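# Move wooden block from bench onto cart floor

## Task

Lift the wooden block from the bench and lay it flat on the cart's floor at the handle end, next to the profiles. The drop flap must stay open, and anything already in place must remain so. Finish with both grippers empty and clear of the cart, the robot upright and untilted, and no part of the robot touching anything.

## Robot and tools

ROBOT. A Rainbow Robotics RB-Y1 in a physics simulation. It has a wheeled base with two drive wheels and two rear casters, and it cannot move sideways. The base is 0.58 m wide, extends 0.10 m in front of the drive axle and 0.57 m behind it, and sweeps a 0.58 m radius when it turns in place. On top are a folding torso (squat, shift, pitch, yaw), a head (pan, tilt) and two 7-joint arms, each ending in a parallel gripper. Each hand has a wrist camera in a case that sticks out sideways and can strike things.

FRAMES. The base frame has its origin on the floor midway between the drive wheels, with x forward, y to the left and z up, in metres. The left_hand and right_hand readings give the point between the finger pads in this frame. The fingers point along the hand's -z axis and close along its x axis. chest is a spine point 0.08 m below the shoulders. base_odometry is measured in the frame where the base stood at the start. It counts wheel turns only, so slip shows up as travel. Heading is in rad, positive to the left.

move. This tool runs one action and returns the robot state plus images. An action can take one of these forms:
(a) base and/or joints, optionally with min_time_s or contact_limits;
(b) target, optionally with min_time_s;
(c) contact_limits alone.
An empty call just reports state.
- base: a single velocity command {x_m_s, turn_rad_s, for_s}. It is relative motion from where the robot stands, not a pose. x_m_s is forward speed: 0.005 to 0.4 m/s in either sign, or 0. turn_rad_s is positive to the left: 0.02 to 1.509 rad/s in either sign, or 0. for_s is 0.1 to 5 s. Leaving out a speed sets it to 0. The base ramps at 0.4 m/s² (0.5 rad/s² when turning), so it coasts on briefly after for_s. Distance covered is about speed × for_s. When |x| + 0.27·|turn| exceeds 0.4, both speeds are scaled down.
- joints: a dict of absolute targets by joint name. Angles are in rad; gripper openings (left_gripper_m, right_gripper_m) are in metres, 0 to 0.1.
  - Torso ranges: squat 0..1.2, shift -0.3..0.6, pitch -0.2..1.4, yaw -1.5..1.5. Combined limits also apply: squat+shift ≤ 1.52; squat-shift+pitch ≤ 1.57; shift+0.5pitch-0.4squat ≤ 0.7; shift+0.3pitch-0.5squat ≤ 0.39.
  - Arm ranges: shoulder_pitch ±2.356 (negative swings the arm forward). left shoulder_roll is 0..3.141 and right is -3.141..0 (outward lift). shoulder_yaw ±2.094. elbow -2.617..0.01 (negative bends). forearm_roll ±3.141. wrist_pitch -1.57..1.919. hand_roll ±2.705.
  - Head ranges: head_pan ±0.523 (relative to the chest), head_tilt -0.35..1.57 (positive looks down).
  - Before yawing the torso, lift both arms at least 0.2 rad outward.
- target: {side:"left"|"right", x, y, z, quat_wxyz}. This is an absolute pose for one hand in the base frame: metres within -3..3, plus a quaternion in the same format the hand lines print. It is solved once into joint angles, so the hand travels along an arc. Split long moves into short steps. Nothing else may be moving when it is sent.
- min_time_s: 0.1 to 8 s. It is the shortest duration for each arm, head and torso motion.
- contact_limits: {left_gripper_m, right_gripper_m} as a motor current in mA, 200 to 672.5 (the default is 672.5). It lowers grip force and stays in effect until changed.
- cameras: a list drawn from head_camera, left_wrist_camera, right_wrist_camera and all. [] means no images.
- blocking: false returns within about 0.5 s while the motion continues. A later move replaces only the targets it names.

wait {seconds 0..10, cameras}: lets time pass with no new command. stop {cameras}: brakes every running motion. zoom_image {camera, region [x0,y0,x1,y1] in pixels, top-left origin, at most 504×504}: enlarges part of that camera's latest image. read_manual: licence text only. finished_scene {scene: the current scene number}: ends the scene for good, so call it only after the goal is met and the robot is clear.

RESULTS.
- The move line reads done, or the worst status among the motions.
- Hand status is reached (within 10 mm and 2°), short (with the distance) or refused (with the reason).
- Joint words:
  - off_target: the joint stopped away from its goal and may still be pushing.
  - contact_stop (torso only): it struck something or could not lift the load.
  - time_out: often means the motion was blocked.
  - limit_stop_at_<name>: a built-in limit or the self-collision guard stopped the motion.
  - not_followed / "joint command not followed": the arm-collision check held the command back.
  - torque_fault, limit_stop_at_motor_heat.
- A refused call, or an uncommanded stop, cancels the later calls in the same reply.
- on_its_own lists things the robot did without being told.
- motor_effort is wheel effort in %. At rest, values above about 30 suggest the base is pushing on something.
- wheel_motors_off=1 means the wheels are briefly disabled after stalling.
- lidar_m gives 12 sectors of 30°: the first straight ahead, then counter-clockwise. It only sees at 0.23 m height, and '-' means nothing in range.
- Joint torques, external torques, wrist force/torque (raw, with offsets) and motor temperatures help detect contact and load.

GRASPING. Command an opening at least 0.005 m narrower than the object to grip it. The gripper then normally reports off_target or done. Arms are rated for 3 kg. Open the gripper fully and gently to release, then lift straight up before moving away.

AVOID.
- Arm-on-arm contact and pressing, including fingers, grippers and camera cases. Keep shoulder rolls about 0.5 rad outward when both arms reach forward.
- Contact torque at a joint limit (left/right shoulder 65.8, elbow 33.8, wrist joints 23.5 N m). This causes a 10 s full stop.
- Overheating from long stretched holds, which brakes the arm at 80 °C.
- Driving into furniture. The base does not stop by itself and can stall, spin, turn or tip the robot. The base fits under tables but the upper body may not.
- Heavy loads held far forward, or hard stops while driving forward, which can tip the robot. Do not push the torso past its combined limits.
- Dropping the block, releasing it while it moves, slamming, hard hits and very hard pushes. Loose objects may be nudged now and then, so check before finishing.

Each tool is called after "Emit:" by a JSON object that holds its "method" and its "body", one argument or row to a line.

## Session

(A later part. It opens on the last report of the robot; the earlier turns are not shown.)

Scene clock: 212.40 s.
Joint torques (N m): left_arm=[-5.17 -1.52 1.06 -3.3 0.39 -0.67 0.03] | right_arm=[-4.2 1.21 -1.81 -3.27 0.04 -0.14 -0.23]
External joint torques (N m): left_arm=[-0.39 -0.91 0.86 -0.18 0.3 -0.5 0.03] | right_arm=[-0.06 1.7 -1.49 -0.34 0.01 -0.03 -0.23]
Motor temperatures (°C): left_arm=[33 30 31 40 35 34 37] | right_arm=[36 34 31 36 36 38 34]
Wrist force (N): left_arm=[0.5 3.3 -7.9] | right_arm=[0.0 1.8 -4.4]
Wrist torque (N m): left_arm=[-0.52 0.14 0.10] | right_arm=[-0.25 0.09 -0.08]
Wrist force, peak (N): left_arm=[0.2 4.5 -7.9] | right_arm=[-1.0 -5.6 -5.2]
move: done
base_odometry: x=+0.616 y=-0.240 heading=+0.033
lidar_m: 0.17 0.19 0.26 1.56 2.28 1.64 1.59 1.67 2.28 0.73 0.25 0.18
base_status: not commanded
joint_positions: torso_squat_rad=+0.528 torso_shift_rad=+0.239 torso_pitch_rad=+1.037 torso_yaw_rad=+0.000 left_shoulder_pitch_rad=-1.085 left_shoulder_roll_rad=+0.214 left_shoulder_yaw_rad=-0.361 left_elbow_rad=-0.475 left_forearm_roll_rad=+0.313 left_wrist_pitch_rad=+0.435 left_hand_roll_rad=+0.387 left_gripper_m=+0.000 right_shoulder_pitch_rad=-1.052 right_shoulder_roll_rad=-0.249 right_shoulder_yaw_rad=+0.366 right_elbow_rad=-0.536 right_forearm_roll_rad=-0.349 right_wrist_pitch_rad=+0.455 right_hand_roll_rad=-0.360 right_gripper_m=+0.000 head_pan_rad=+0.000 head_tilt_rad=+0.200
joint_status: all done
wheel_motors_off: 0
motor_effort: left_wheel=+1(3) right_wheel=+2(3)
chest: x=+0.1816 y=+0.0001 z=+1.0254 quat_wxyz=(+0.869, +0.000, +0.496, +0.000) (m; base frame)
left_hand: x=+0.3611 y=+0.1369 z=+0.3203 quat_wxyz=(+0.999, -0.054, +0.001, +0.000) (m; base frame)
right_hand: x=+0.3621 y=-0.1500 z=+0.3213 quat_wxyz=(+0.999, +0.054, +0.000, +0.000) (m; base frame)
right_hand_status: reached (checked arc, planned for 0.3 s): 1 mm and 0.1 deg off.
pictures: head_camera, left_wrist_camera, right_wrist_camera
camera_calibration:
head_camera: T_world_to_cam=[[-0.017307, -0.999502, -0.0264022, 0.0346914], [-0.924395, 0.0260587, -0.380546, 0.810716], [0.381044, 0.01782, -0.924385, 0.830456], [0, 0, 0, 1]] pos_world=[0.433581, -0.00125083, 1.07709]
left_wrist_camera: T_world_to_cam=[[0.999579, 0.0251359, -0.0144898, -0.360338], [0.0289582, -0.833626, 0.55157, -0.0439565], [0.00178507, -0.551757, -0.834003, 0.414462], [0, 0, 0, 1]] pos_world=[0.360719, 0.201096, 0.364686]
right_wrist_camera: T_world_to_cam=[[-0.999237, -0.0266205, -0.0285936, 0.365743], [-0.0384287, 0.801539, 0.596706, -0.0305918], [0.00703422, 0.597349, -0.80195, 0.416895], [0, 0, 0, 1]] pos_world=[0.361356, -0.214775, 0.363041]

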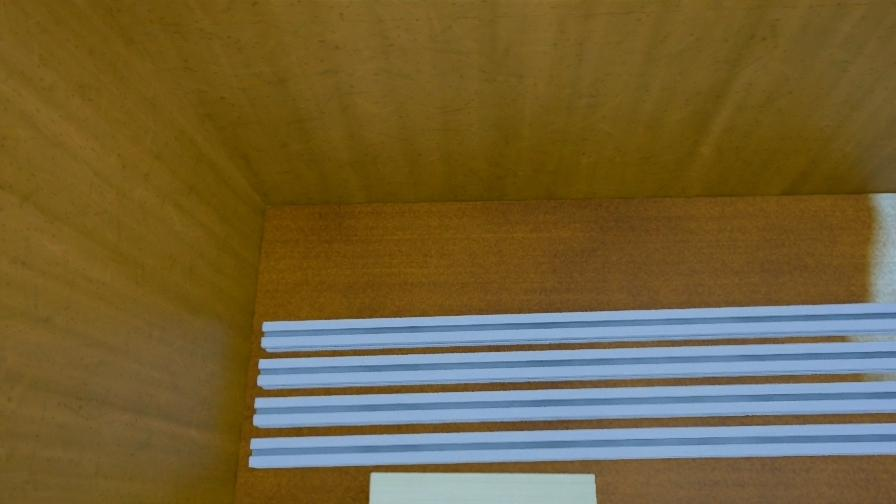

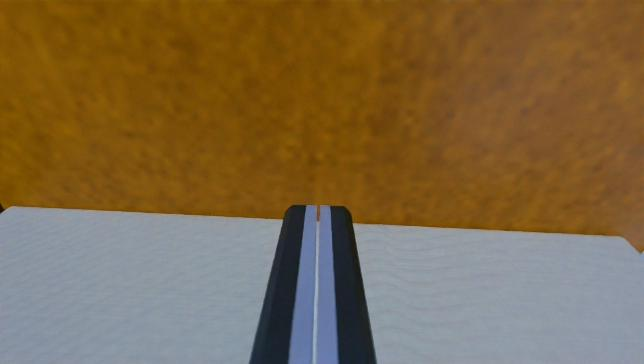

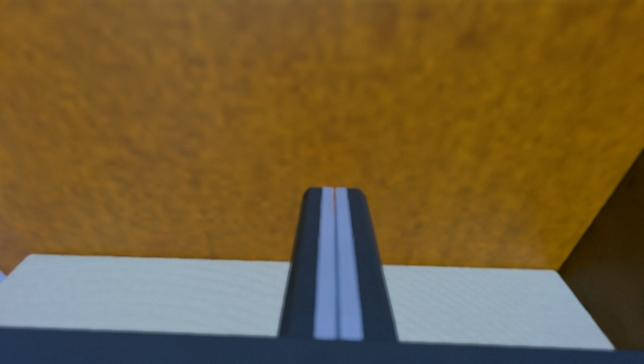

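Emit:
{"method": "move", "body": {
  "joints": {"torso_squat_rad":0.32},
  "cameras": []
}}

Emit:
{"method": "move", "body": {
  "joints": {"torso_squat_rad":0.1,"torso_shift_rad":0.1,"torso_pitch_rad":0.38},
  "min_time_s": 2,
  "cameras": ["left_wrist_camera"]
}}

Emit:
{"method": "move", "body": {
  "base": {"x_m_s":-0.35,"for_s":1.7},
  "cameras": ["head_camera"]
}}

Scene clock: 215.33 s.
Joint torques (N m): left_arm=[-5 -1.35 1.02 -3.5 0.33 -0.58 -0.09] | right_arm=[-4.27 1.01 -1.85 -3.21 0.05 -0.08 -0.32]
External joint torques (N m): left_arm=[-0.21 -0.73 0.82 -0.38 0.25 -0.41 -0.09] | right_arm=[-0.13 1.51 -1.52 -0.28 0.02 0.03 -0.32]
Motor temperatures (°C): left_arm=[32 30 31 39 35 34 37] | right_arm=[36 34 31 36 36 38 34]
Wrist force (N): left_arm=[-0.1 4.2 -8.5] | right_arm=[0.2 1.6 -4.5]
Wrist torque (N m): left_arm=[-0.66 0.12 0.07] | right_arm=[-0.16 0.13 -0.05]
Wrist force, peak (N): left_arm=[0.5 4.7 -8.4] | right_arm=[0.0 2.0 -5.1]
move: done
base_odometry: x=+0.616 y=-0.240 heading=+0.033
lidar_m: 0.18 0.19 0.27 1.56 2.27 1.66 1.59 1.67 2.28 0.73 0.27 0.19
base_status: not commanded
joint_positions: torso_squat_rad=+0.320 torso_shift_rad=+0.239 torso_pitch_rad=+1.037 torso_yaw_rad=+0.000 left_shoulder_pitch_rad=-1.085 left_shoulder_roll_rad=+0.214 left_shoulder_yaw_rad=-0.361 left_elbow_rad=-0.475 left_forearm_roll_rad=+0.313 left_wrist_pitch_rad=+0.435 left_hand_roll_rad=+0.387 left_gripper_m=+0.000 right_shoulder_pitch_rad=-1.052 right_shoulder_roll_rad=-0.249 right_shoulder_yaw_rad=+0.366 right_elbow_rad=-0.536 right_forearm_roll_rad=-0.349 right_wrist_pitch_rad=+0.455 right_hand_roll_rad=-0.360 right_gripper_m=+0.000 head_pan_rad=+0.000 head_tilt_rad=+0.200
joint_status: all done
wheel_motors_off: 0
motor_effort: left_wheel=+2(3) right_wheel=+3(3)
chest: x=+0.1957 y=+0.0001 z=+1.0835 quat_wxyz=(+0.869, +0.000, +0.496, +0.000) (m; base frame)
left_hand: x=+0.3753 y=+0.1369 z=+0.3784 quat_wxyz=(+0.999, -0.054, +0.001, +0.000) (m; base frame)
right_hand: x=+0.3763 y=-0.1499 z=+0.3795 quat_wxyz=(+0.999, +0.054, +0.000, +0.000) (m; base frame)
pictures: none
No camera images: "cameras" was empty.

Scene clock: 218.30 s.
Joint torques (N m): left_arm=[-18.37 3.48 2.89 -7.12 0.13 -1.43 0] | right_arm=[-19.91 -3.84 -2.69 -7.09 0.28 -1.09 -0.24]
External joint torques (N m): left_arm=[1.59 -1.34 0.9 0.26 0.23 -0.17 0.03] | right_arm=[-0.59 1.64 -0.63 -0.13 -0.04 0.1 -0.27]
Motor temperatures (°C): left_arm=[32 30 31 39 35 34 37] | right_arm=[36 33 31 35 36 38 34]
Wrist force (N): left_arm=[-3.6 4.0 -6.3] | right_arm=[-3.6 2.0 -3.2]
Wrist torque (N m): left_arm=[-0.64 -0.07 0.12] | right_arm=[-0.28 -0.06 -0.11]
Wrist force, peak (N): left_arm=[0.5 4.3 -8.6] | right_arm=[-1.8 2.2 -4.7]
move: done
base_odometry: x=+0.616 y=-0.240 heading=+0.033
lidar_m: 0.17 0.18 0.27 1.56 2.26 1.65 1.58 1.67 2.28 0.72 0.26 0.18
base_status: not commanded
joint_positions: torso_squat_rad=+0.100 torso_shift_rad=+0.100 torso_pitch_rad=+0.380 torso_yaw_rad=+0.000 left_shoulder_pitch_rad=-1.086 left_shoulder_roll_rad=+0.214 left_shoulder_yaw_rad=-0.361 left_elbow_rad=-0.476 left_forearm_roll_rad=+0.313 left_wrist_pitch_rad=+0.435 left_hand_roll_rad=+0.387 left_gripper_m=+0.000 right_shoulder_pitch_rad=-1.052 right_shoulder_roll_rad=-0.249 right_shoulder_yaw_rad=+0.366 right_elbow_rad=-0.536 right_forearm_roll_rad=-0.349 right_wrist_pitch_rad=+0.455 right_hand_roll_rad=-0.360 right_gripper_m=+0.000 head_pan_rad=+0.000 head_tilt_rad=+0.200
joint_status: all done
wheel_motors_off: 0
motor_effort: left_wheel=+4(5) right_wheel=+0(3)
chest: x=-0.0438 y=+0.0001 z=+1.2609 quat_wxyz=(+0.982, +0.000, +0.189, +0.000) (m; base frame)
left_hand: x=+0.5294 y=+0.1368 z=+0.8126 quat_wxyz=(+0.946, -0.051, -0.321, -0.018) (m; base frame)
right_hand: x=+0.5293 y=-0.1499 z=+0.8139 quat_wxyz=(+0.945, +0.051, -0.322, +0.018) (m; base frame)
pictures: left_wrist_camera
camera_calibration:
left_wrist_camera: T_world_to_cam=[[0.799896, 0.0251697, 0.59961, -0.914746], [-0.314346, -0.833526, 0.454335, -0.0596796], [0.511226, -0.551907, -0.658822, 0.412781], [0, 0, 0, 1]] pos_world=[0.501917, 0.201096, 0.847555]

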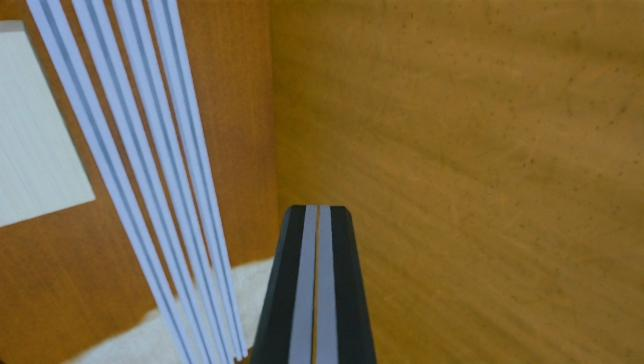

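Scene clock: 221.30 s.
Joint torques (N m): left_arm=[-18.64 3.36 2.93 -7.14 0.11 -1.52 -0.04] | right_arm=[-20.25 -4.11 -2.59 -7.33 0.17 -1.11 -0.26]
External joint torques (N m): left_arm=[1.33 -1.45 0.94 0.24 0.2 -0.26 0] | right_arm=[-0.94 1.37 -0.54 -0.37 -0.15 0.07 -0.29]
Motor temperatures (°C): left_arm=[32 30 31 39 35 34 37] | right_arm=[36 33 31 35 36 38 34]
Wrist force (N): left_arm=[-3.1 3.8 -6.4] | right_arm=[-3.3 1.7 -2.8]
Wrist torque (N m): left_arm=[-0.55 -0.02 0.16] | right_arm=[-0.28 -0.04 -0.08]
Wrist force, peak (N): left_arm=[-3.5 3.8 -7.8] | right_arm=[-3.6 2.8 -3.5]
move: done
base_odometry: x=+0.021 y=-0.260 heading=+0.034
lidar_m: 0.77 0.81 1.78 3.91 1.41 1.04 0.99 1.06 1.44 3.95 1.08 0.81
base_status: done (sent for 1.7 of 1.7 s)
joint_positions: torso_squat_rad=+0.100 torso_shift_rad=+0.100 torso_pitch_rad=+0.380 torso_yaw_rad=+0.000 left_shoulder_pitch_rad=-1.086 left_shoulder_roll_rad=+0.214 left_shoulder_yaw_rad=-0.361 left_elbow_rad=-0.476 left_forearm_roll_rad=+0.313 left_wrist_pitch_rad=+0.435 left_hand_roll_rad=+0.387 left_gripper_m=+0.000 right_shoulder_pitch_rad=-1.052 right_shoulder_roll_rad=-0.249 right_shoulder_yaw_rad=+0.366 right_elbow_rad=-0.536 right_forearm_roll_rad=-0.349 right_wrist_pitch_rad=+0.455 right_hand_roll_rad=-0.360 right_gripper_m=+0.000 head_pan_rad=+0.000 head_tilt_rad=+0.200
joint_status: not commanded
wheel_motors_off: 0
motor_effort: left_wheel=+9(40) right_wheel=-8(32)
chest: x=-0.0438 y=+0.0001 z=+1.2609 quat_wxyz=(+0.982, +0.000, +0.189, +0.000) (m; base frame)
left_hand: x=+0.5293 y=+0.1368 z=+0.8125 quat_wxyz=(+0.946, -0.051, -0.321, -0.018) (m; base frame)
right_hand: x=+0.5293 y=-0.1499 z=+0.8138 quat_wxyz=(+0.945, +0.051, -0.322, +0.018) (m; base frame)
pictures: head_camera
camera_calibration:
head_camera: T_world_to_cam=[[0.00247617, -0.999504, -0.0313895, 0.0441412], [-0.49933, 0.0259604, -0.866023, 1.32283], [0.866408, 0.0178181, -0.499018, 0.618983], [0, 0, 0, 1]] pos_world=[0.124128, -0.00125112, 1.45587]

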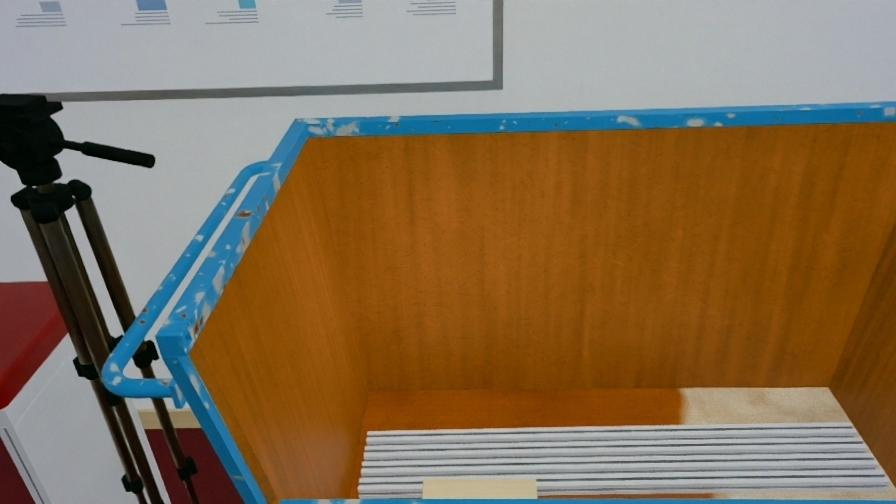

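Emit:
{"method": "finished_scene", "body": {
  "scene": 2
}}

The scene is finished: the task was done.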